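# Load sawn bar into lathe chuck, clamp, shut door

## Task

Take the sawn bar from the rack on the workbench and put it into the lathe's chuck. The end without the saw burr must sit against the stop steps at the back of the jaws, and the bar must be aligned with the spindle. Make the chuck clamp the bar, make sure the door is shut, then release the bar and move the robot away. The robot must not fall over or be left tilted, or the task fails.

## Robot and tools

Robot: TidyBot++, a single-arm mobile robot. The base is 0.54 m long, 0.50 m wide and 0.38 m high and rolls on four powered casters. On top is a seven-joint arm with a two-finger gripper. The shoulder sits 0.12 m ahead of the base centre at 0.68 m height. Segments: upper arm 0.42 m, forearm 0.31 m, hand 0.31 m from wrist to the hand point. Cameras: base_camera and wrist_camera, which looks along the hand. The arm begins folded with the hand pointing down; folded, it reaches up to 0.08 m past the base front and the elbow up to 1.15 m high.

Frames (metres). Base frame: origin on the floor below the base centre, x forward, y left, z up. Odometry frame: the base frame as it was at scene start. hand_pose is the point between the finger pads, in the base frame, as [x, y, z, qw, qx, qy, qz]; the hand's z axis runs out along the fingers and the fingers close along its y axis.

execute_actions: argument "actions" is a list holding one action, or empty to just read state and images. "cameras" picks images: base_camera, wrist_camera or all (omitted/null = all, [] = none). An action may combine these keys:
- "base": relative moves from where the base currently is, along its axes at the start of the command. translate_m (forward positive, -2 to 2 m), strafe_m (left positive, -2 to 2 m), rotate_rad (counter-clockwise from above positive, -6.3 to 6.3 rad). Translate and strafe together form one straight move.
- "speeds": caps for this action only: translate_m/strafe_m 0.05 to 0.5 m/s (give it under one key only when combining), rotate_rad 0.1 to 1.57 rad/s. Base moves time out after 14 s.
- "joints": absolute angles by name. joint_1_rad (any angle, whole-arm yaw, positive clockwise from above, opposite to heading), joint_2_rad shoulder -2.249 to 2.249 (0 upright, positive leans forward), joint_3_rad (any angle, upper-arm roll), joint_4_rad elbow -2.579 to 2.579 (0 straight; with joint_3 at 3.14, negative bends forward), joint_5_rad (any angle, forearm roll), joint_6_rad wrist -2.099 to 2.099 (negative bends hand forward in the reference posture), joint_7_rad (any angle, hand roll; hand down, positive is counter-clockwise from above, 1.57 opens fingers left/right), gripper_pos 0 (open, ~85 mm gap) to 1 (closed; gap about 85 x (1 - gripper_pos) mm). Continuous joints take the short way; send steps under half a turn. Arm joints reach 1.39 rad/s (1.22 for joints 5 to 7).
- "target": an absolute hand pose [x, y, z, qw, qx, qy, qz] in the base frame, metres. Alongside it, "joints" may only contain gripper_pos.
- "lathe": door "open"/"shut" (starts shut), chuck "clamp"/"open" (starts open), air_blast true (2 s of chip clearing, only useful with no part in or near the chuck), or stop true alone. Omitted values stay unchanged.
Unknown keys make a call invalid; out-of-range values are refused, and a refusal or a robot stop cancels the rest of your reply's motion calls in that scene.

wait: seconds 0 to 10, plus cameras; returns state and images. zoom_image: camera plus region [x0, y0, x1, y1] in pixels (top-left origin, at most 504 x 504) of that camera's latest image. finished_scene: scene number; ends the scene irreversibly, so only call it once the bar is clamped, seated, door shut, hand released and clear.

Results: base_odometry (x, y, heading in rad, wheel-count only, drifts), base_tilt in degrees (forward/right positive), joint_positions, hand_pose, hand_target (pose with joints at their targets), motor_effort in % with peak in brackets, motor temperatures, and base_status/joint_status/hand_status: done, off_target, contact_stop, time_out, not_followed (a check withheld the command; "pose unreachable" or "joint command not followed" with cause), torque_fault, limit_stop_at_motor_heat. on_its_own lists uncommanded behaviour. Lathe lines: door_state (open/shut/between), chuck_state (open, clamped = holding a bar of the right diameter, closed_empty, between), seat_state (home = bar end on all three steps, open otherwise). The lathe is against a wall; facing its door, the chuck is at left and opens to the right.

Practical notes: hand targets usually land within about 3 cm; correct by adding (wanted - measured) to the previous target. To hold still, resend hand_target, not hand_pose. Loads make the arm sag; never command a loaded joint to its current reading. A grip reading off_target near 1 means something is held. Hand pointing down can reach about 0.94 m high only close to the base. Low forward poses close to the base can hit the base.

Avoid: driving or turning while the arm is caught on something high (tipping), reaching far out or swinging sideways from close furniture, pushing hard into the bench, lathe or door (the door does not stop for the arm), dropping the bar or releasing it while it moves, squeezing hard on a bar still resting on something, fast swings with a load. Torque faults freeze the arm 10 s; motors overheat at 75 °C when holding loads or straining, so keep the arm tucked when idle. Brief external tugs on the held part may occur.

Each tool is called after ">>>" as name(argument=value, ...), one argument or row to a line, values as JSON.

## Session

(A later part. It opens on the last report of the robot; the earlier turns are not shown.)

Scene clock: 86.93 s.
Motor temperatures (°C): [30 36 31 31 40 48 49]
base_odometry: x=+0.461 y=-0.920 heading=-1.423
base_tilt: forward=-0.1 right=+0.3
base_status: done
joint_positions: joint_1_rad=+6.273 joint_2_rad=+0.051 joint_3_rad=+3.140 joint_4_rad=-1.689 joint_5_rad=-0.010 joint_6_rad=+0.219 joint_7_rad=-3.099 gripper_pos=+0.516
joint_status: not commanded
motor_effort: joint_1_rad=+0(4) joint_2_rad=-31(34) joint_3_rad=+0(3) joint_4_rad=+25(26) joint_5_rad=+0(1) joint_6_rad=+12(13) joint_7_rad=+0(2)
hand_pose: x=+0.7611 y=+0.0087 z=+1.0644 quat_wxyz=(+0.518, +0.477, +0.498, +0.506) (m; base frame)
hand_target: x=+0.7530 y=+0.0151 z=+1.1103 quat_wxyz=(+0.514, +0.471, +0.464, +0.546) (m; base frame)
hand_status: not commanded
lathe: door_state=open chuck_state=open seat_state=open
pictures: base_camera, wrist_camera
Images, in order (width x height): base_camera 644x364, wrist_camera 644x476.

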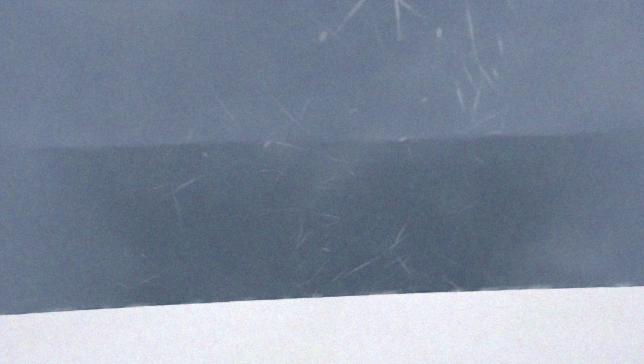

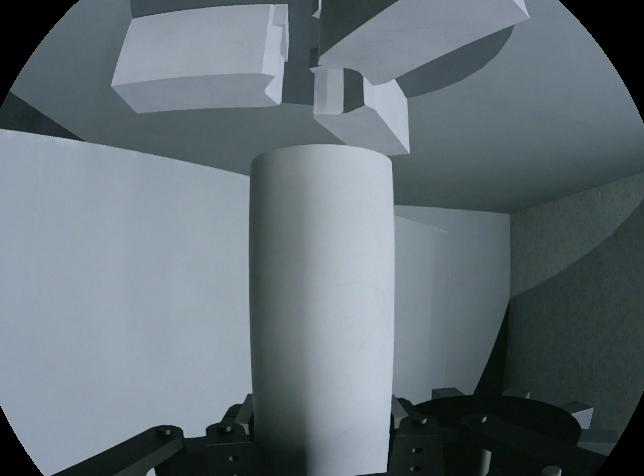

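>>> zoom_image(
  camera="wrist_camera",
  region=[200, 0, 450, 180],
)

>>> execute_actions(
  actions=[
    {"base":{"translate_m":0.05,"strafe_m":0.05}},
  ],
)

>>> zoom_image(
  camera="wrist_camera",
  region=[200, 0, 450, 180],
)

Scaled by 2.016.

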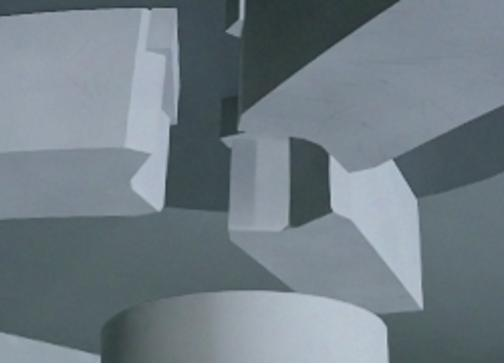

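Scene clock: 88.07 s.
Motor temperatures (°C): [30 36 31 31 40 48 49]
base_odometry: x=+0.518 y=-0.962 heading=-1.424
base_tilt: forward=-0.1 right=+0.3
base_status: done
joint_positions: joint_1_rad=+6.271 joint_2_rad=+0.052 joint_3_rad=+3.138 joint_4_rad=-1.689 joint_5_rad=-0.010 joint_6_rad=+0.219 joint_7_rad=-3.099 gripper_pos=+0.516
joint_status: not commanded
motor_effort: joint_1_rad=+0(4) joint_2_rad=-30(33) joint_3_rad=+0(4) joint_4_rad=+25(26) joint_5_rad=+0(0) joint_6_rad=+12(13) joint_7_rad=-1(2)
hand_pose: x=+0.7614 y=+0.0112 z=+1.0638 quat_wxyz=(+0.517, +0.476, +0.499, +0.507) (m; base frame)
hand_target: x=+0.7530 y=+0.0151 z=+1.1103 quat_wxyz=(+0.514, +0.471, +0.464, +0.546) (m; base frame)
hand_status: not commanded
lathe: door_state=open chuck_state=open seat_state=open
pictures: base_camera, wrist_camera
Images, in order (width x height): base_camera 644x364, wrist_camera 644x476.

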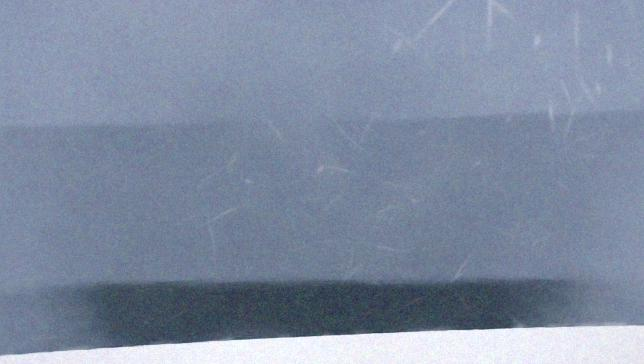

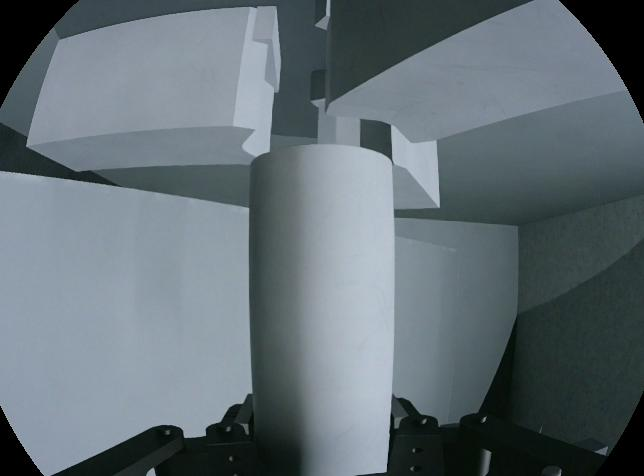

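Scaled by 2.016.

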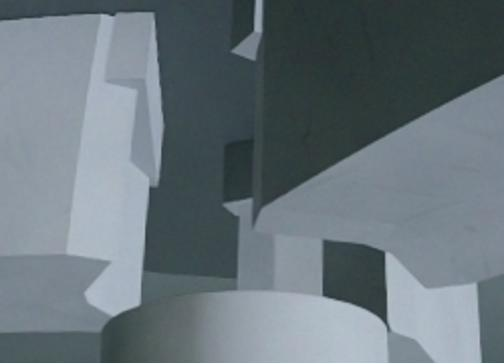

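>>> execute_actions(
  actions=[
    {"joints":{"joint_2_rad":0.024}},
  ],
  cameras=["wrist_camera"],
)

>>> zoom_image(
  camera="wrist_camera",
  region=[200, 0, 450, 180],
)

Scene clock: 88.63 s.
Motor temperatures (°C): [30 36 31 31 40 48 49]
base_odometry: x=+0.518 y=-0.962 heading=-1.424
base_tilt: forward=-0.1 right=+0.3
base_status: not commanded
joint_positions: joint_1_rad=+6.271 joint_2_rad=+0.051 joint_3_rad=+3.138 joint_4_rad=-1.689 joint_5_rad=-0.010 joint_6_rad=+0.219 joint_7_rad=-3.099 gripper_pos=+0.516
joint_status: all done
motor_effort: joint_1_rad=+0(0) joint_2_rad=-30(31) joint_3_rad=+0(1) joint_4_rad=+25(25) joint_5_rad=+0(0) joint_6_rad=+13(13) joint_7_rad=-1(2)
hand_pose: x=+0.7609 y=+0.0112 z=+1.0646 quat_wxyz=(+0.517, +0.476, +0.499, +0.508) (m; base frame)
hand_target: x=+0.7504 y=+0.0150 z=+1.1141 quat_wxyz=(+0.516, +0.470, +0.462, +0.548) (m; base frame)
hand_status: not commanded
lathe: door_state=open chuck_state=open seat_state=open
pictures: wrist_camera
Images, in order (width x height): wrist_camera 644x476.

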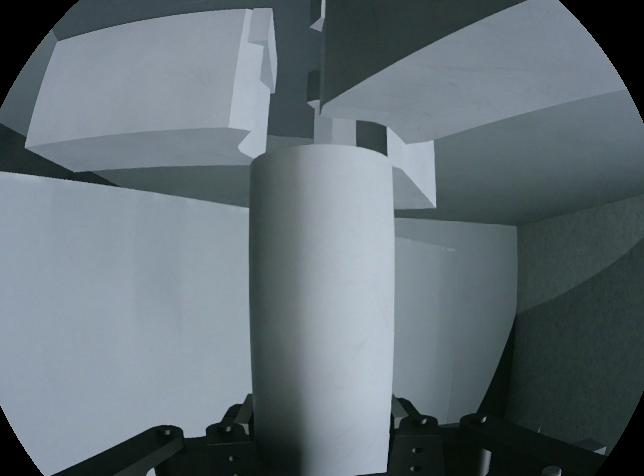

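Scaled by 2.016.

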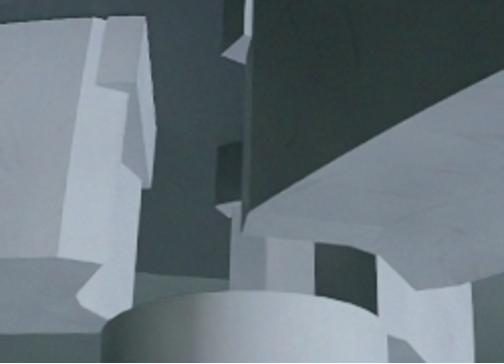

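>>> execute_actions(
  actions=[
    {"joints":{"joint_2_rad":0.0225}, "base":{"strafe_m":0.018},"speeds":{"strafe_m":0.05}},
  ],
  cameras=["wrist_camera"],
)

>>> zoom_image(
  camera="wrist_camera",
  region=[200, 0, 450, 180],
)

Scene clock: 89.53 s.
Motor temperatures (°C): [30 36 31 31 40 48 49]
base_odometry: x=+0.536 y=-0.960 heading=-1.424
base_tilt: forward=-0.1 right=+0.3
base_status: done
joint_positions: joint_1_rad=+6.281 joint_2_rad=+0.049 joint_3_rad=+3.148 joint_4_rad=-1.688 joint_5_rad=-0.010 joint_6_rad=+0.219 joint_7_rad=-3.101 gripper_pos=+0.516
joint_status: all done
motor_effort: joint_1_rad=-4(6) joint_2_rad=-31(33) joint_3_rad=-4(6) joint_4_rad=+25(29) joint_5_rad=+1(1) joint_6_rad=+12(15) joint_7_rad=-1(2)
hand_pose: x=+0.7607 y=-0.0017 z=+1.0661 quat_wxyz=(+0.522, +0.481, +0.493, +0.503) (m; base frame)
hand_target: x=+0.7498 y=+0.0150 z=+1.1151 quat_wxyz=(+0.516, +0.469, +0.462, +0.548) (m; base frame)
hand_status: not commanded
lathe: door_state=open chuck_state=open seat_state=open
pictures: wrist_camera
Images, in order (width x height): wrist_camera 644x476.

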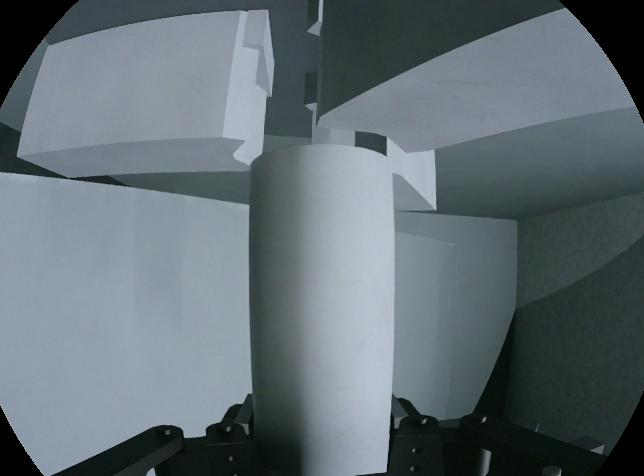

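Scaled by 2.016.

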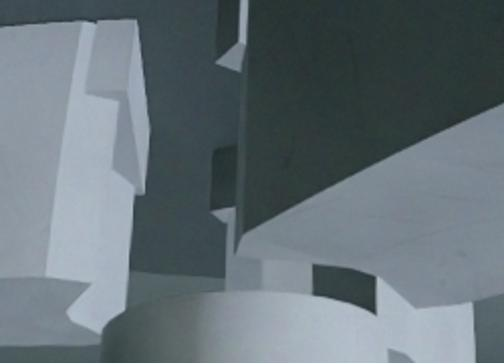

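>>> execute_actions(
  actions=[
    {"joints":{"joint_2_rad":0.0215}, "base":{"strafe_m":-0.014,"translate_m":-0.0022}},
  ],
  cameras=["wrist_camera"],
)

>>> zoom_image(
  camera="wrist_camera",
  region=[200, 0, 450, 180],
)

Scene clock: 90.47 s.
Motor temperatures (°C): [30 36 31 31 40 48 49]
base_odometry: x=+0.521 y=-0.960 heading=-1.424
base_tilt: forward=-0.1 right=+0.3
base_status: done
joint_positions: joint_1_rad=+6.274 joint_2_rad=+0.047 joint_3_rad=+3.140 joint_4_rad=-1.688 joint_5_rad=-0.010 joint_6_rad=+0.219 joint_7_rad=-3.101 gripper_pos=+0.516
joint_status: all done
motor_effort: joint_1_rad=+0(4) joint_2_rad=-30(33) joint_3_rad=-1(4) joint_4_rad=+25(26) joint_5_rad=+0(1) joint_6_rad=+12(13) joint_7_rad=-2(2)
hand_pose: x=+0.7598 y=+0.0075 z=+1.0674 quat_wxyz=(+0.519, +0.477, +0.496, +0.507) (m; base frame)
hand_target: x=+0.7493 y=+0.0150 z=+1.1157 quat_wxyz=(+0.516, +0.469, +0.461, +0.548) (m; base frame)
hand_status: not commanded
lathe: door_state=open chuck_state=open seat_state=open
pictures: wrist_camera
Images, in order (width x height): wrist_camera 644x476.

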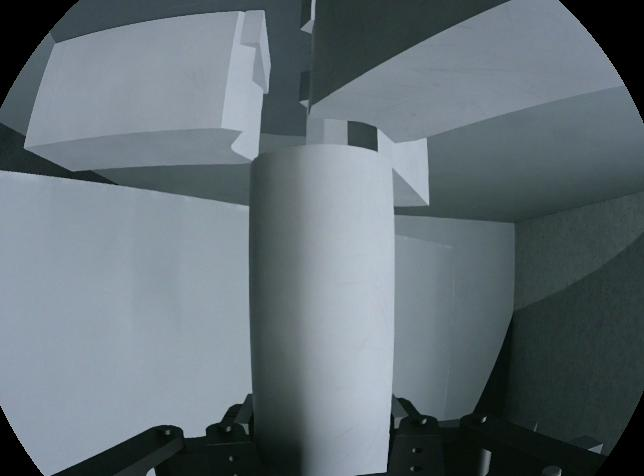

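Scaled by 2.016.

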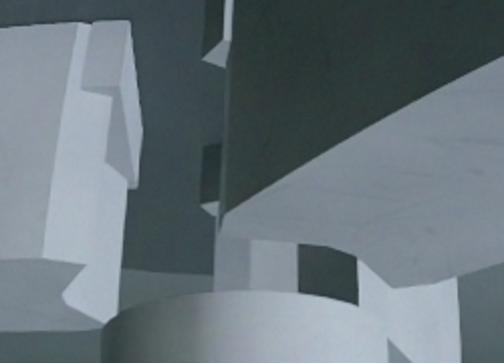

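>>> execute_actions(
  actions=[
    {"joints":{"joint_2_rad":0.0255}},
  ],
  cameras=["wrist_camera"],
)

>>> zoom_image(
  camera="wrist_camera",
  region=[200, 0, 450, 180],
)

Scene clock: 91.00 s.
Motor temperatures (°C): [30 36 31 31 40 48 49]
base_odometry: x=+0.521 y=-0.960 heading=-1.424
base_tilt: forward=-0.1 right=+0.3
base_status: not commanded
joint_positions: joint_1_rad=+6.274 joint_2_rad=+0.047 joint_3_rad=+3.140 joint_4_rad=-1.688 joint_5_rad=-0.010 joint_6_rad=+0.219 joint_7_rad=-3.101 gripper_pos=+0.516
joint_status: all done
motor_effort: joint_1_rad=+0(0) joint_2_rad=-30(31) joint_3_rad=+0(1) joint_4_rad=+25(25) joint_5_rad=+0(0) joint_6_rad=+12(13) joint_7_rad=-1(2)
hand_pose: x=+0.7598 y=+0.0075 z=+1.0674 quat_wxyz=(+0.519, +0.477, +0.496, +0.507) (m; base frame)
hand_target: x=+0.7511 y=+0.0151 z=+1.1132 quat_wxyz=(+0.515, +0.470, +0.462, +0.547) (m; base frame)
hand_status: not commanded
lathe: door_state=open chuck_state=open seat_state=open
pictures: wrist_camera
Images, in order (width x height): wrist_camera 644x476.

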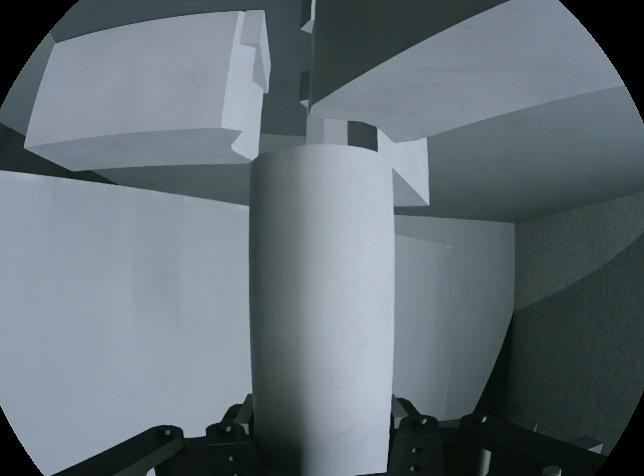

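Scaled by 2.016.

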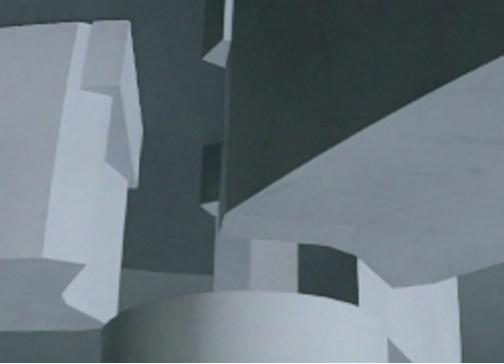

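>>> execute_actions(
  actions=[
    {"joints":{"joint_2_rad":0.029}},
  ],
  cameras=["wrist_camera"],
)

>>> zoom_image(
  camera="wrist_camera",
  region=[200, 0, 450, 180],
)

Scene clock: 91.47 s.
Motor temperatures (°C): [30 36 31 31 40 48 49]
base_odometry: x=+0.521 y=-0.960 heading=-1.424
base_tilt: forward=-0.1 right=+0.3
base_status: not commanded
joint_positions: joint_1_rad=+6.274 joint_2_rad=+0.047 joint_3_rad=+3.140 joint_4_rad=-1.688 joint_5_rad=-0.010 joint_6_rad=+0.219 joint_7_rad=-3.101 gripper_pos=+0.516
joint_status: all done
motor_effort: joint_1_rad=+0(0) joint_2_rad=-30(31) joint_3_rad=+0(1) joint_4_rad=+25(25) joint_5_rad=+0(0) joint_6_rad=+12(13) joint_7_rad=-1(1)
hand_pose: x=+0.7598 y=+0.0075 z=+1.0674 quat_wxyz=(+0.519, +0.477, +0.496, +0.507) (m; base frame)
hand_target: x=+0.7526 y=+0.0151 z=+1.1110 quat_wxyz=(+0.514, +0.471, +0.463, +0.546) (m; base frame)
hand_status: not commanded
lathe: door_state=open chuck_state=open seat_state=open
pictures: wrist_camera
Images, in order (width x height): wrist_camera 644x476.

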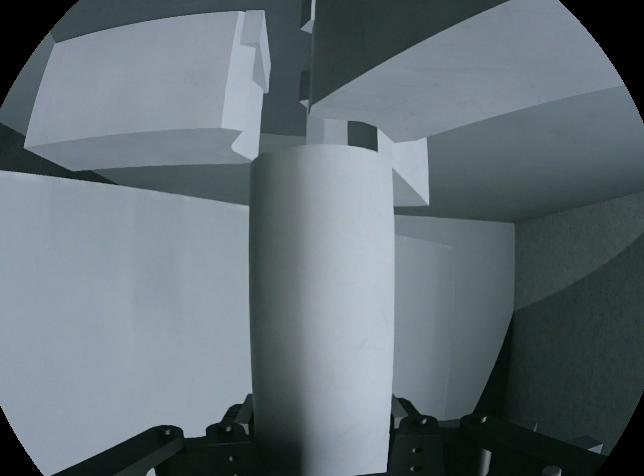

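Scaled by 2.016.

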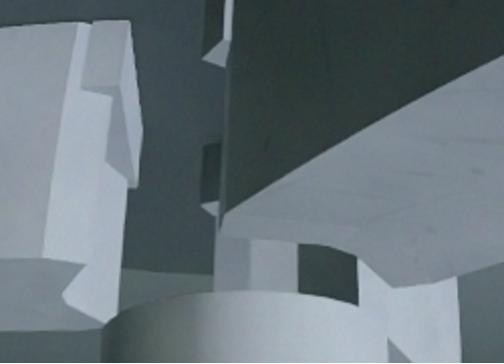

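>>> execute_actions(
  actions=[
    {"joints":{"joint_2_rad":0.032}},
  ],
  cameras=["wrist_camera"],
)

>>> zoom_image(
  camera="wrist_camera",
  region=[200, 0, 450, 180],
)

Scene clock: 91.97 s.
Motor temperatures (°C): [30 36 31 31 40 48 49]
base_odometry: x=+0.521 y=-0.960 heading=-1.424
base_tilt: forward=-0.1 right=+0.3
base_status: not commanded
joint_positions: joint_1_rad=+6.274 joint_2_rad=+0.047 joint_3_rad=+3.140 joint_4_rad=-1.688 joint_5_rad=-0.010 joint_6_rad=+0.219 joint_7_rad=-3.101 gripper_pos=+0.516
joint_status: all done
motor_effort: joint_1_rad=+0(0) joint_2_rad=-30(30) joint_3_rad=-1(1) joint_4_rad=+25(25) joint_5_rad=+0(0) joint_6_rad=+12(13) joint_7_rad=+0(1)
hand_pose: x=+0.7598 y=+0.0075 z=+1.0674 quat_wxyz=(+0.519, +0.477, +0.496, +0.507) (m; base frame)
hand_target: x=+0.7539 y=+0.0151 z=+1.1091 quat_wxyz=(+0.514, +0.472, +0.464, +0.546) (m; base frame)
hand_status: not commanded
lathe: door_state=open chuck_state=open seat_state=open
pictures: wrist_camera
Images, in order (width x height): wrist_camera 644x476.

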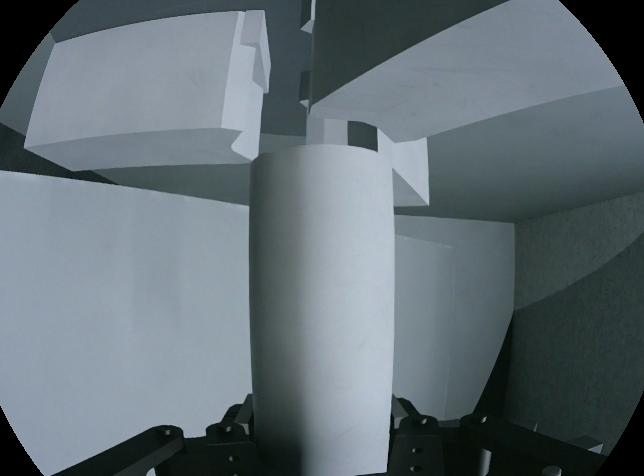

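Scaled by 2.016.

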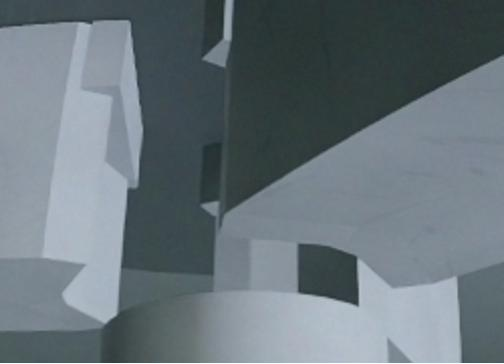

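>>> execute_actions(
  actions=[
    {"joints":{"joint_2_rad":0.028},"base":{"strafe_m":-0.01,"translate_m":-0.01}},
  ],
  cameras=[],
)

>>> execute_actions(
  actions=[
    {"base":{"strafe_m":0.01,"translate_m":0.01}},
  ],
  cameras=["wrist_camera"],
)

>>> zoom_image(
  camera="wrist_camera",
  region=[200, 0, 450, 180],
)

Scene clock: 92.70 s.
Motor temperatures (°C): [30 36 31 31 40 48 49]
base_odometry: x=+0.510 y=-0.951 heading=-1.424
base_tilt: forward=-0.1 right=+0.3
base_status: done
joint_positions: joint_1_rad=+6.274 joint_2_rad=+0.044 joint_3_rad=+3.140 joint_4_rad=-1.688 joint_5_rad=-0.010 joint_6_rad=+0.219 joint_7_rad=-3.101 gripper_pos=+0.516
joint_status: all done
motor_effort: joint_1_rad=+0(3) joint_2_rad=-30(34) joint_3_rad=-1(3) joint_4_rad=+25(26) joint_5_rad=+0(0) joint_6_rad=+12(13) joint_7_rad=-1(2)
hand_pose: x=+0.7585 y=+0.0076 z=+1.0695 quat_wxyz=(+0.520, +0.476, +0.495, +0.508) (m; base frame)
hand_target: x=+0.7522 y=+0.0151 z=+1.1116 quat_wxyz=(+0.515, +0.471, +0.463, +0.547) (m; base frame)
hand_status: not commanded
lathe: door_state=open chuck_state=open seat_state=open
pictures: none
No camera images: "cameras" was empty.

Scene clock: 93.37 s.
Motor temperatures (°C): [30 36 31 31 40 48 49]
base_odometry: x=+0.521 y=-0.960 heading=-1.423
base_tilt: forward=-0.1 right=+0.3
base_status: done
joint_positions: joint_1_rad=+6.271 joint_2_rad=+0.046 joint_3_rad=+3.137 joint_4_rad=-1.688 joint_5_rad=-0.010 joint_6_rad=+0.219 joint_7_rad=-3.101 gripper_pos=+0.516
joint_status: not commanded
motor_effort: joint_1_rad=+0(3) joint_2_rad=-30(33) joint_3_rad=-1(3) joint_4_rad=+25(26) joint_5_rad=+0(0) joint_6_rad=+12(13) joint_7_rad=-1(2)
hand_pose: x=+0.7592 y=+0.0110 z=+1.0683 quat_wxyz=(+0.518, +0.475, +0.497, +0.509) (m; base frame)
hand_target: x=+0.7522 y=+0.0151 z=+1.1116 quat_wxyz=(+0.515, +0.471, +0.463, +0.547) (m; base frame)
hand_status: not commanded
lathe: door_state=open chuck_state=open seat_state=open
pictures: wrist_camera
Images, in order (width x height): wrist_camera 644x476.

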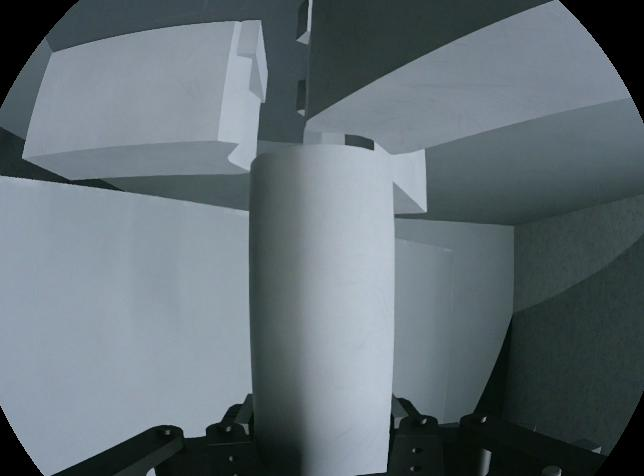

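Scaled by 2.016.

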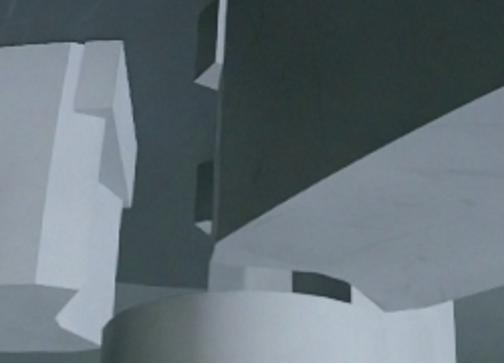

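>>> execute_actions(
  actions=[
    {"joints":{"joint_2_rad":0.037}},
  ],
  cameras=["wrist_camera"],
)

>>> zoom_image(
  camera="wrist_camera",
  region=[200, 0, 450, 180],
)

Scene clock: 93.93 s.
Motor temperatures (°C): [30 36 31 31 40 48 49]
base_odometry: x=+0.521 y=-0.960 heading=-1.423
base_tilt: forward=-0.1 right=+0.3
base_status: not commanded
joint_positions: joint_1_rad=+6.271 joint_2_rad=+0.047 joint_3_rad=+3.137 joint_4_rad=-1.688 joint_5_rad=-0.010 joint_6_rad=+0.219 joint_7_rad=-3.101 gripper_pos=+0.516
joint_status: all done
motor_effort: joint_1_rad=+0(1) joint_2_rad=-30(31) joint_3_rad=-1(1) joint_4_rad=+25(25) joint_5_rad=+0(0) joint_6_rad=+11(13) joint_7_rad=-1(1)
hand_pose: x=+0.7596 y=+0.0110 z=+1.0676 quat_wxyz=(+0.518, +0.475, +0.497, +0.509) (m; base frame)
hand_target: x=+0.7560 y=+0.0151 z=+1.1059 quat_wxyz=(+0.513, +0.473, +0.465, +0.545) (m; base frame)
hand_status: not commanded
lathe: door_state=open chuck_state=open seat_state=open
pictures: wrist_camera
Images, in order (width x height): wrist_camera 644x476.

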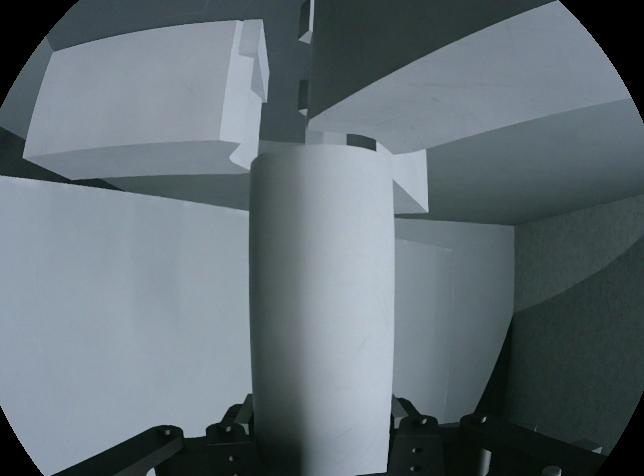

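Scaled by 2.016.

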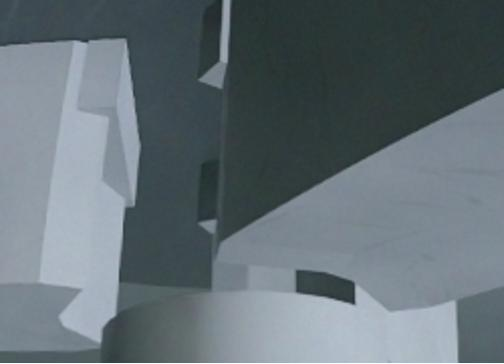

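Moving now. Further step.

>>> execute_actions(
  actions=[
    {"joints":{"joint_2_rad":0.0395}},
  ],
  cameras=["wrist_camera"],
)

>>> zoom_image(
  camera="wrist_camera",
  region=[200, 0, 450, 180],
)

Scene clock: 94.40 s.
Motor temperatures (°C): [30 36 31 31 40 48 49]
base_odometry: x=+0.521 y=-0.960 heading=-1.423
base_tilt: forward=-0.1 right=+0.3
base_status: not commanded
joint_positions: joint_1_rad=+6.271 joint_2_rad=+0.047 joint_3_rad=+3.137 joint_4_rad=-1.688 joint_5_rad=-0.010 joint_6_rad=+0.219 joint_7_rad=-3.101 gripper_pos=+0.516
joint_status: all done
motor_effort: joint_1_rad=+0(0) joint_2_rad=-30(31) joint_3_rad=-1(1) joint_4_rad=+25(25) joint_5_rad=+0(0) joint_6_rad=+12(13) joint_7_rad=-1(1)
hand_pose: x=+0.7596 y=+0.0110 z=+1.0676 quat_wxyz=(+0.518, +0.475, +0.497, +0.509) (m; base frame)
hand_target: x=+0.7571 y=+0.0151 z=+1.1043 quat_wxyz=(+0.512, +0.474, +0.466, +0.544) (m; base frame)
hand_status: not commanded
lathe: door_state=open chuck_state=open seat_state=open
pictures: wrist_camera
Images, in order (width x height): wrist_camera 644x476.

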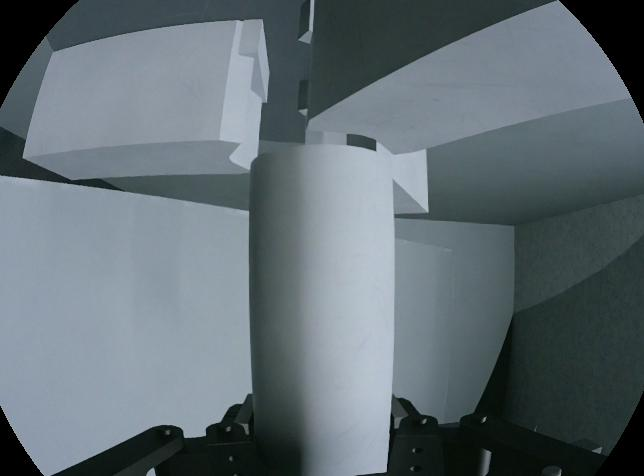

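Scaled by 2.016.

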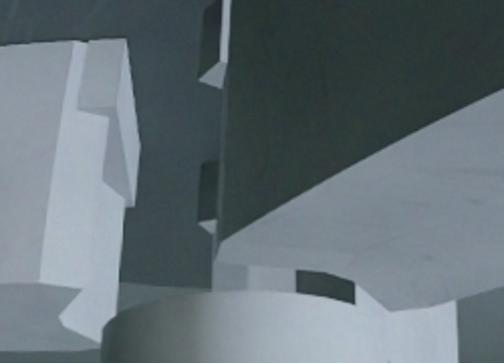

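>>> execute_actions(
  actions=[
    {"joints":{"joint_2_rad":0.043}},
  ],
  cameras=["wrist_camera"],
)

>>> zoom_image(
  camera="wrist_camera",
  region=[200, 0, 450, 180],
)

Scene clock: 94.87 s.
Motor temperatures (°C): [30 36 31 31 40 48 49]
base_odometry: x=+0.521 y=-0.960 heading=-1.423
base_tilt: forward=-0.1 right=+0.3
base_status: not commanded
joint_positions: joint_1_rad=+6.271 joint_2_rad=+0.048 joint_3_rad=+3.137 joint_4_rad=-1.688 joint_5_rad=-0.010 joint_6_rad=+0.219 joint_7_rad=-3.101 gripper_pos=+0.516
joint_status: all done
motor_effort: joint_1_rad=+0(0) joint_2_rad=-30(31) joint_3_rad=+0(1) joint_4_rad=+25(25) joint_5_rad=+0(0) joint_6_rad=+13(13) joint_7_rad=-1(2)
hand_pose: x=+0.7598 y=+0.0110 z=+1.0672 quat_wxyz=(+0.518, +0.475, +0.497, +0.509) (m; base frame)
hand_target: x=+0.7585 y=+0.0152 z=+1.1020 quat_wxyz=(+0.511, +0.475, +0.467, +0.543) (m; base frame)
hand_status: not commanded
lathe: door_state=open chuck_state=open seat_state=open
pictures: wrist_camera
Images, in order (width x height): wrist_camera 644x476.

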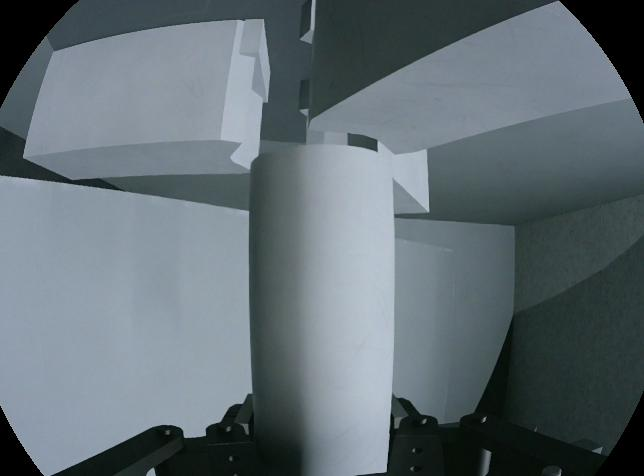

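Scaled by 2.016.

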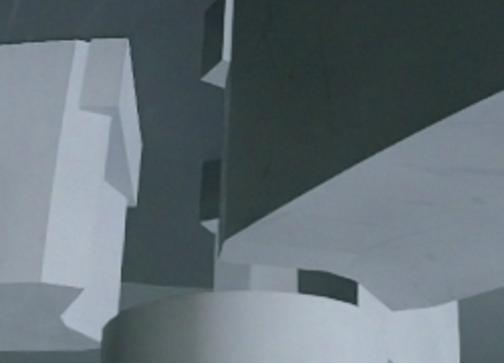

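>>> execute_actions(
  actions=[
    {"joints":{"joint_2_rad":0.047}},
  ],
  cameras=["wrist_camera"],
)

>>> zoom_image(
  camera="wrist_camera",
  region=[200, 0, 450, 180],
)

Scene clock: 95.37 s.
Motor temperatures (°C): [30 36 31 31 40 48 49]
base_odometry: x=+0.521 y=-0.960 heading=-1.423
base_tilt: forward=-0.1 right=+0.3
base_status: not commanded
joint_positions: joint_1_rad=+6.271 joint_2_rad=+0.050 joint_3_rad=+3.137 joint_4_rad=-1.688 joint_5_rad=-0.010 joint_6_rad=+0.219 joint_7_rad=-3.101 gripper_pos=+0.516
joint_status: all done
motor_effort: joint_1_rad=+0(0) joint_2_rad=-30(31) joint_3_rad=+0(1) joint_4_rad=+25(25) joint_5_rad=+0(0) joint_6_rad=+11(13) joint_7_rad=-1(2)
hand_pose: x=+0.7606 y=+0.0110 z=+1.0660 quat_wxyz=(+0.517, +0.476, +0.498, +0.508) (m; base frame)
hand_target: x=+0.7602 y=+0.0152 z=+1.0995 quat_wxyz=(+0.510, +0.476, +0.468, +0.542) (m; base frame)
hand_status: not commanded
lathe: door_state=open chuck_state=open seat_state=open
pictures: wrist_camera
Images, in order (width x height): wrist_camera 644x476.

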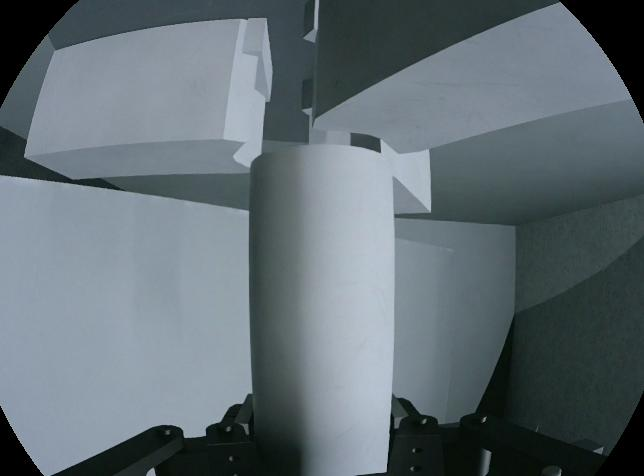

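Scaled by 2.016.

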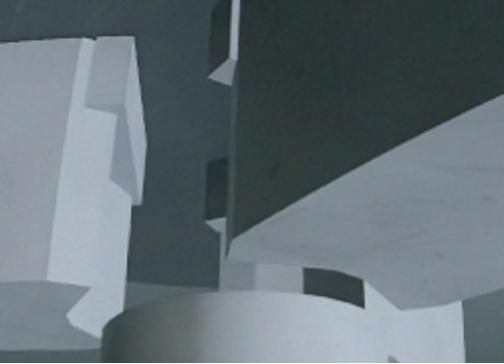

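>>> execute_actions(
  actions=[
    {"joints":{"joint_2_rad":0.0485}},
  ],
  cameras=[],
)

>>> execute_actions(
  actions=[
    {"joints":{"joint_2_rad":0.034},"base":{"strafe_m":0.012},"speeds":{"strafe_m":0.05}},
  ],
  cameras=["wrist_camera"],
)

>>> zoom_image(
  camera="wrist_camera",
  region=[200, 0, 450, 180],
)

Scene clock: 95.87 s.
Motor temperatures (°C): [30 36 31 31 40 48 49]
base_odometry: x=+0.521 y=-0.960 heading=-1.423
base_tilt: forward=-0.1 right=+0.3
base_status: not commanded
joint_positions: joint_1_rad=+6.271 joint_2_rad=+0.050 joint_3_rad=+3.137 joint_4_rad=-1.688 joint_5_rad=-0.010 joint_6_rad=+0.219 joint_7_rad=-3.101 gripper_pos=+0.516
joint_status: all done
motor_effort: joint_1_rad=+0(1) joint_2_rad=-30(30) joint_3_rad=+0(1) joint_4_rad=+25(25) joint_5_rad=+0(0) joint_6_rad=+12(13) joint_7_rad=-1(2)
hand_pose: x=+0.7608 y=+0.0110 z=+1.0656 quat_wxyz=(+0.517, +0.476, +0.498, +0.508) (m; base frame)
hand_target: x=+0.7608 y=+0.0152 z=+1.0985 quat_wxyz=(+0.510, +0.476, +0.468, +0.542) (m; base frame)
hand_status: not commanded
lathe: door_state=open chuck_state=open seat_state=open
pictures: none
No camera images: "cameras" was empty.

Scene clock: 96.57 s.
Motor temperatures (°C): [30 36 31 31 40 48 49]
base_odometry: x=+0.533 y=-0.958 heading=-1.424
base_tilt: forward=-0.1 right=+0.3
base_status: done
joint_positions: joint_1_rad=+6.271 joint_2_rad=+0.050 joint_3_rad=+3.137 joint_4_rad=-1.688 joint_5_rad=-0.010 joint_6_rad=+0.219 joint_7_rad=-3.101 gripper_pos=+0.516
joint_status: all done
motor_effort: joint_1_rad=+0(3) joint_2_rad=-31(33) joint_3_rad=+0(3) joint_4_rad=+27(28) joint_5_rad=+0(1) joint_6_rad=+13(15) joint_7_rad=-2(2)
hand_pose: x=+0.7607 y=+0.0115 z=+1.0657 quat_wxyz=(+0.517, +0.476, +0.498, +0.508) (m; base frame)
hand_target: x=+0.7547 y=+0.0151 z=+1.1078 quat_wxyz=(+0.513, +0.473, +0.465, +0.545) (m; base frame)
hand_status: not commanded
lathe: door_state=open chuck_state=open seat_state=open
pictures: wrist_camera
Images, in order (width x height): wrist_camera 644x476.

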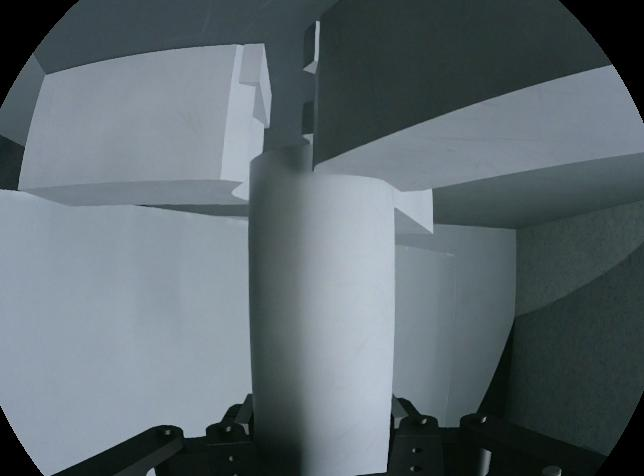

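Scaled by 2.016.

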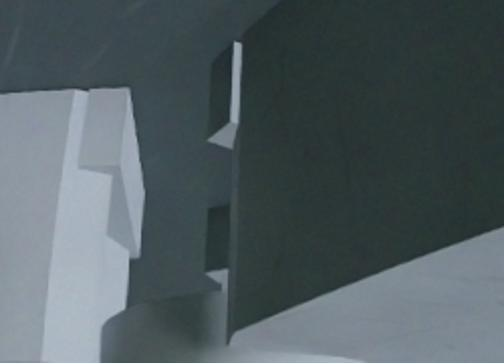

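>>> execute_actions(
  actions=[
    {"base":{"strafe_m":0.014},"speeds":{"strafe_m":0.05}},
  ],
  cameras=["wrist_camera"],
)

>>> execute_actions(
  actions=[
    {"base":{"strafe_m":0.010},"speeds":{"strafe_m":0.05}},
  ],
  cameras=["wrist_camera"],
)

>>> zoom_image(
  camera="wrist_camera",
  region=[200, 80, 450, 260],
)

Scene clock: 97.40 s.
Motor temperatures (°C): [30 36 31 31 40 48 49]
base_odometry: x=+0.548 y=-0.956 heading=-1.424
base_tilt: forward=-0.1 right=+0.3
base_status: done
joint_positions: joint_1_rad=+6.271 joint_2_rad=+0.050 joint_3_rad=+3.137 joint_4_rad=-1.688 joint_5_rad=-0.010 joint_6_rad=+0.219 joint_7_rad=-3.101 gripper_pos=+0.516
joint_status: not commanded
motor_effort: joint_1_rad=+0(4) joint_2_rad=-30(31) joint_3_rad=+0(4) joint_4_rad=+30(30) joint_5_rad=-1(1) joint_6_rad=+15(16) joint_7_rad=-2(2)
hand_pose: x=+0.7607 y=+0.0112 z=+1.0656 quat_wxyz=(+0.517, +0.476, +0.498, +0.508) (m; base frame)
hand_target: x=+0.7547 y=+0.0151 z=+1.1078 quat_wxyz=(+0.513, +0.473, +0.465, +0.545) (m; base frame)
hand_status: not commanded
lathe: door_state=open chuck_state=open seat_state=open
pictures: wrist_camera
Images, in order (width x height): wrist_camera 644x476.

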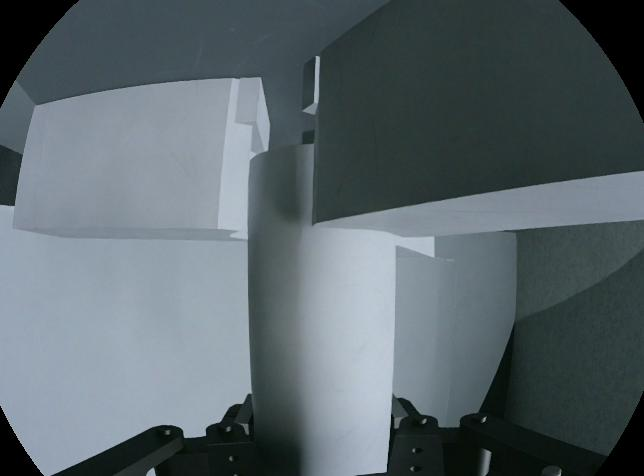

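Scene clock: 98.03 s.
Motor temperatures (°C): [30 36 31 31 40 48 49]
base_odometry: x=+0.558 y=-0.955 heading=-1.424
base_tilt: forward=-0.2 right=+0.3
base_status: done
joint_positions: joint_1_rad=+6.275 joint_2_rad=+0.049 joint_3_rad=+3.141 joint_4_rad=-1.689 joint_5_rad=-0.010 joint_6_rad=+0.218 joint_7_rad=-3.101 gripper_pos=+0.516
joint_status: not commanded
motor_effort: joint_1_rad=-1(6) joint_2_rad=-28(30) joint_3_rad=-1(6) joint_4_rad=+31(32) joint_5_rad=-1(1) joint_6_rad=+16(17) joint_7_rad=-2(2)
hand_pose: x=+0.7604 y=+0.0063 z=+1.0654 quat_wxyz=(+0.519, +0.478, +0.496, +0.506) (m; base frame)
hand_target: x=+0.7547 y=+0.0151 z=+1.1078 quat_wxyz=(+0.513, +0.473, +0.465, +0.545) (m; base frame)
hand_status: not commanded
lathe: door_state=open chuck_state=open seat_state=open
pictures: wrist_camera
Images, in order (width x height): wrist_camera 644x476.

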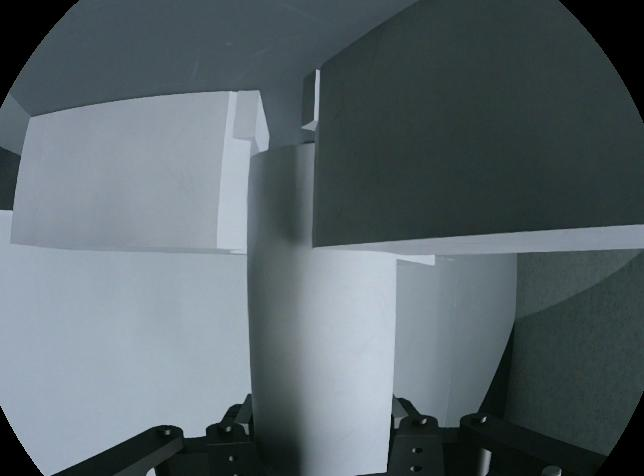

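Scaled by 2.016.

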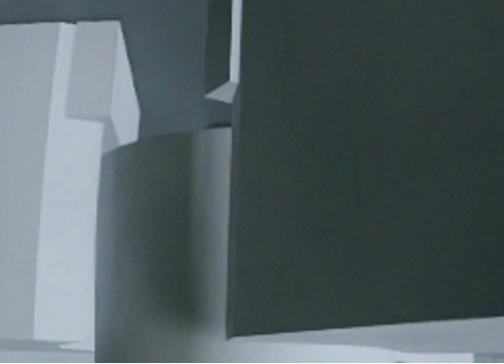

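>>> execute_actions(
  actions=[
    {"base":{"translate_m":-0.0015,"strafe_m":0.004},"speeds":{"strafe_m":0.05}},
  ],
  cameras=["wrist_camera"],
)

>>> zoom_image(
  camera="wrist_camera",
  region=[230, 100, 350, 190],
)

Scene clock: 99.53 s.
Motor temperatures (°C): [30 36 31 31 40 48 49]
base_odometry: x=+0.562 y=-0.953 heading=-1.424
base_tilt: forward=-0.1 right=+0.3
base_status: done
joint_positions: joint_1_rad=+6.278 joint_2_rad=+0.049 joint_3_rad=+3.144 joint_4_rad=-1.689 joint_5_rad=-0.010 joint_6_rad=+0.218 joint_7_rad=-3.101 gripper_pos=+0.516
joint_status: not commanded
motor_effort: joint_1_rad=-4(7) joint_2_rad=-30(31) joint_3_rad=-4(6) joint_4_rad=+31(32) joint_5_rad=+0(1) joint_6_rad=+16(16) joint_7_rad=-2(3)
hand_pose: x=+0.7605 y=+0.0031 z=+1.0654 quat_wxyz=(+0.520, +0.479, +0.495, +0.505) (m; base frame)
hand_target: x=+0.7547 y=+0.0151 z=+1.1078 quat_wxyz=(+0.513, +0.473, +0.465, +0.545) (m; base frame)
hand_status: not commanded
lathe: door_state=open chuck_state=open seat_state=open
pictures: wrist_camera
Images, in order (width x height): wrist_camera 644x476.

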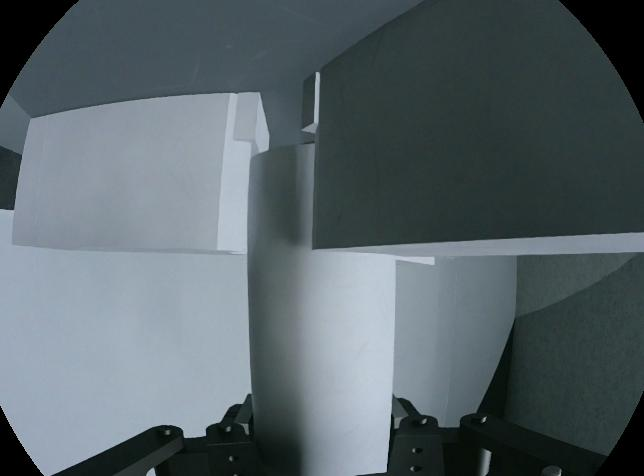

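Scaled by 4.200.

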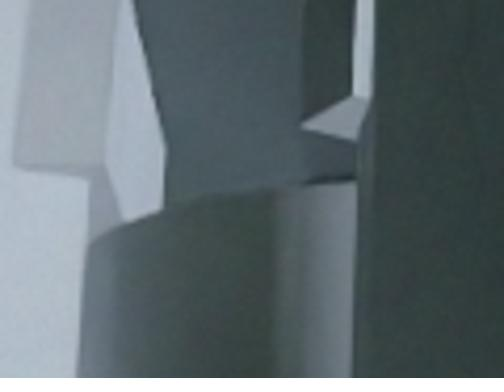

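>>> execute_actions(
  actions=[
    {"base":{"strafe_m":0.005},"speeds":{"strafe_m":0.05}},
  ],
  cameras=["wrist_camera"],
)

>>> zoom_image(
  camera="wrist_camera",
  region=[230, 100, 350, 190],
)

Scene clock: 100.80 s.
Motor temperatures (°C): [30 36 31 31 40 48 49]
base_odometry: x=+0.567 y=-0.952 heading=-1.425
base_tilt: forward=-0.1 right=+0.3
base_status: done
joint_positions: joint_1_rad=+6.282 joint_2_rad=+0.049 joint_3_rad=+3.147 joint_4_rad=-1.690 joint_5_rad=-0.010 joint_6_rad=+0.218 joint_7_rad=-3.101 gripper_pos=+0.516
joint_status: not commanded
motor_effort: joint_1_rad=-4(8) joint_2_rad=-29(30) joint_3_rad=-4(8) joint_4_rad=+31(32) joint_5_rad=-1(1) joint_6_rad=+16(17) joint_7_rad=-1(3)
hand_pose: x=+0.7604 y=-0.0019 z=+1.0654 quat_wxyz=(+0.522, +0.481, +0.493, +0.503) (m; base frame)
hand_target: x=+0.7547 y=+0.0151 z=+1.1078 quat_wxyz=(+0.513, +0.473, +0.465, +0.545) (m; base frame)
hand_status: not commanded
lathe: door_state=open chuck_state=open seat_state=open
pictures: wrist_camera
Images, in order (width x height): wrist_camera 644x476.

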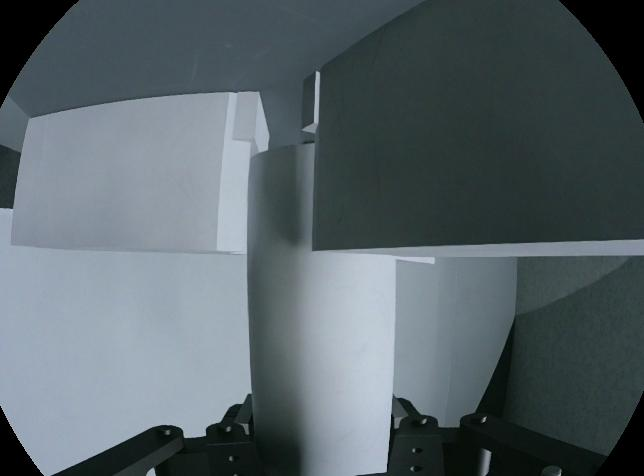

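Scaled by 4.200.

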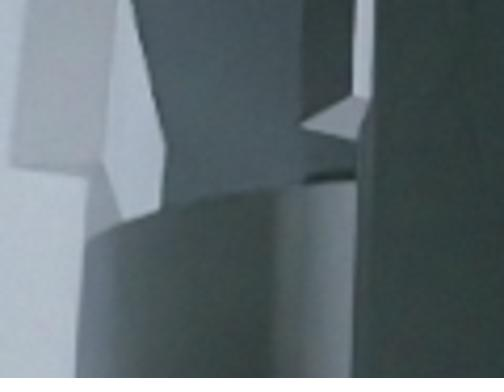

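>>> execute_actions(
  actions=[
    {"base":{"rotate_rad":0.012,"strafe_m":-0.008},"speeds":{"strafe_m":0.05,"rotate_rad":0.1}},
  ],
  cameras=["wrist_camera"],
)

>>> zoom_image(
  camera="wrist_camera",
  region=[230, 100, 350, 190],
)

>>> execute_actions(
  actions=[
    {"lathe":{"chuck":"clamp"}},
  ],
  cameras=[],
)

>>> wait(
  seconds=1,
)

>>> zoom_image(
  camera="wrist_camera",
  region=[230, 100, 350, 190],
)

Scene clock: 102.17 s.
Motor temperatures (°C): [30 36 31 31 40 48 49]
base_odometry: x=+0.559 y=-0.954 heading=-1.414
base_tilt: forward=-0.1 right=+0.3
base_status: done
joint_positions: joint_1_rad=+6.282 joint_2_rad=+0.049 joint_3_rad=+3.147 joint_4_rad=-1.690 joint_5_rad=-0.010 joint_6_rad=+0.218 joint_7_rad=-3.101 gripper_pos=+0.516
joint_status: not commanded
motor_effort: joint_1_rad=-1(10) joint_2_rad=-29(30) joint_3_rad=+0(10) joint_4_rad=+29(31) joint_5_rad=-1(1) joint_6_rad=+15(17) joint_7_rad=-1(2)
hand_pose: x=+0.7604 y=-0.0021 z=+1.0654 quat_wxyz=(+0.522, +0.481, +0.493, +0.503) (m; base frame)
hand_target: x=+0.7547 y=+0.0151 z=+1.1078 quat_wxyz=(+0.513, +0.473, +0.465, +0.545) (m; base frame)
hand_status: not commanded
lathe: door_state=open chuck_state=open seat_state=open
pictures: wrist_camera
Images, in order (width x height): wrist_camera 644x476.

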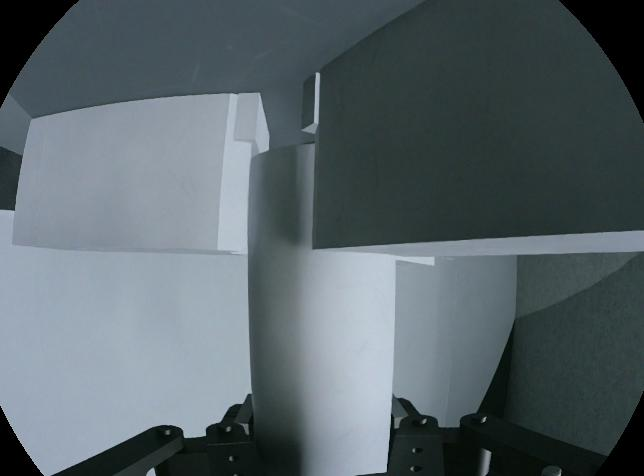

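Scaled by 4.200.

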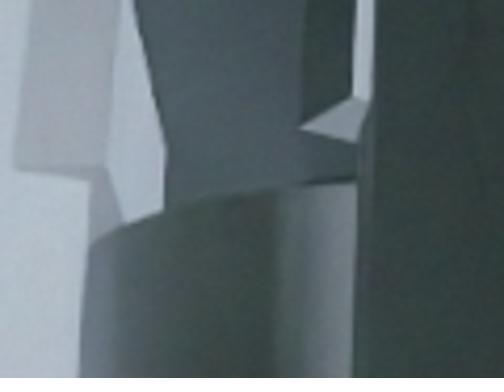

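Scene clock: 102.47 s.
Motor temperatures (°C): [30 36 31 31 40 48 49]
base_odometry: x=+0.559 y=-0.954 heading=-1.414
base_tilt: forward=-0.2 right=+0.3
base_status: not commanded
joint_positions: joint_1_rad=+6.282 joint_2_rad=+0.049 joint_3_rad=+3.147 joint_4_rad=-1.690 joint_5_rad=-0.010 joint_6_rad=+0.218 joint_7_rad=-3.101 gripper_pos=+0.516
joint_status: not commanded
motor_effort: joint_1_rad=-4(7) joint_2_rad=-31(31) joint_3_rad=-4(8) joint_4_rad=+32(32) joint_5_rad=+0(1) joint_6_rad=+18(18) joint_7_rad=-2(2)
hand_pose: x=+0.7604 y=-0.0018 z=+1.0650 quat_wxyz=(+0.522, +0.481, +0.494, +0.503) (m; base frame)
hand_target: x=+0.7547 y=+0.0151 z=+1.1078 quat_wxyz=(+0.513, +0.473, +0.465, +0.545) (m; base frame)
hand_status: not commanded
lathe: door_state=open chuck_state=between seat_state=open
pictures: none
No camera images: "cameras" was empty.

Scene clock: 103.47 s.
Motor temperatures (°C): [30 36 31 31 40 48 49]
base_odometry: x=+0.559 y=-0.954 heading=-1.414
base_tilt: forward=-0.2 right=+0.3
base_status: not commanded
joint_positions: joint_1_rad=+6.282 joint_2_rad=+0.039 joint_3_rad=+3.146 joint_4_rad=-1.703 joint_5_rad=-0.010 joint_6_rad=+0.213 joint_7_rad=-3.117 gripper_pos=+0.516
joint_status: not commanded
motor_effort: joint_1_rad=+0(7) joint_2_rad=-27(31) joint_3_rad=+0(8) joint_4_rad=+31(32) joint_5_rad=+2(1) joint_6_rad=+16(18) joint_7_rad=+0(2)
hand_pose: x=+0.7563 y=-0.0012 z=+1.0618 quat_wxyz=(+0.516, +0.487, +0.492, +0.505) (m; base frame)
hand_target: x=+0.7547 y=+0.0151 z=+1.1078 quat_wxyz=(+0.513, +0.473, +0.465, +0.545) (m; base frame)
hand_status: not commanded
wait: 1.00 s; at rest by 0.60 s
lathe: door_state=open chuck_state=clamped seat_state=open
pictures: base_camera, wrist_camera
Images, in order (width x height): base_camera 644x364, wrist_camera 644x476.

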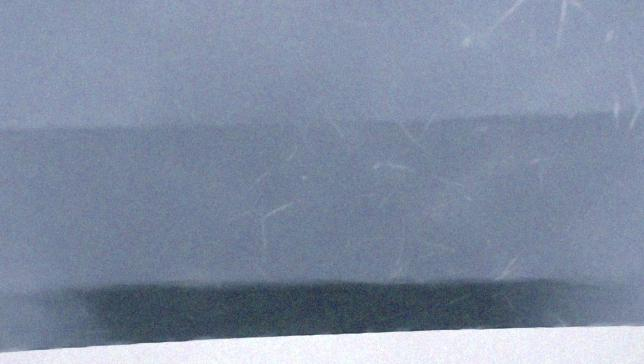

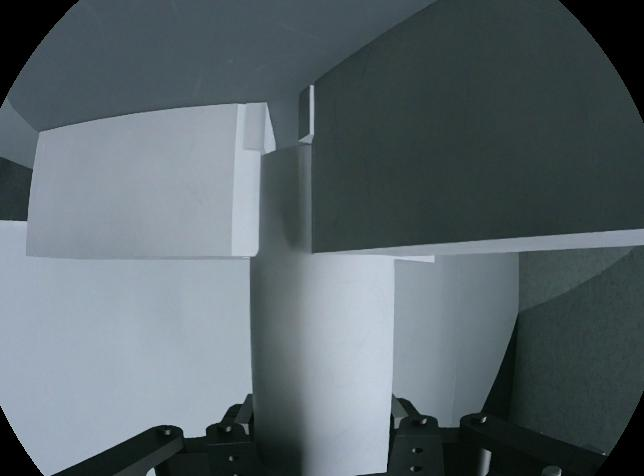

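Scaled by 4.200.

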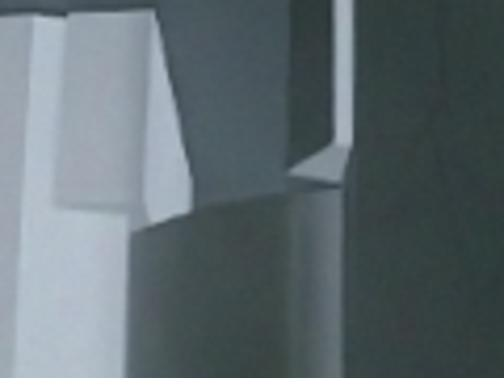

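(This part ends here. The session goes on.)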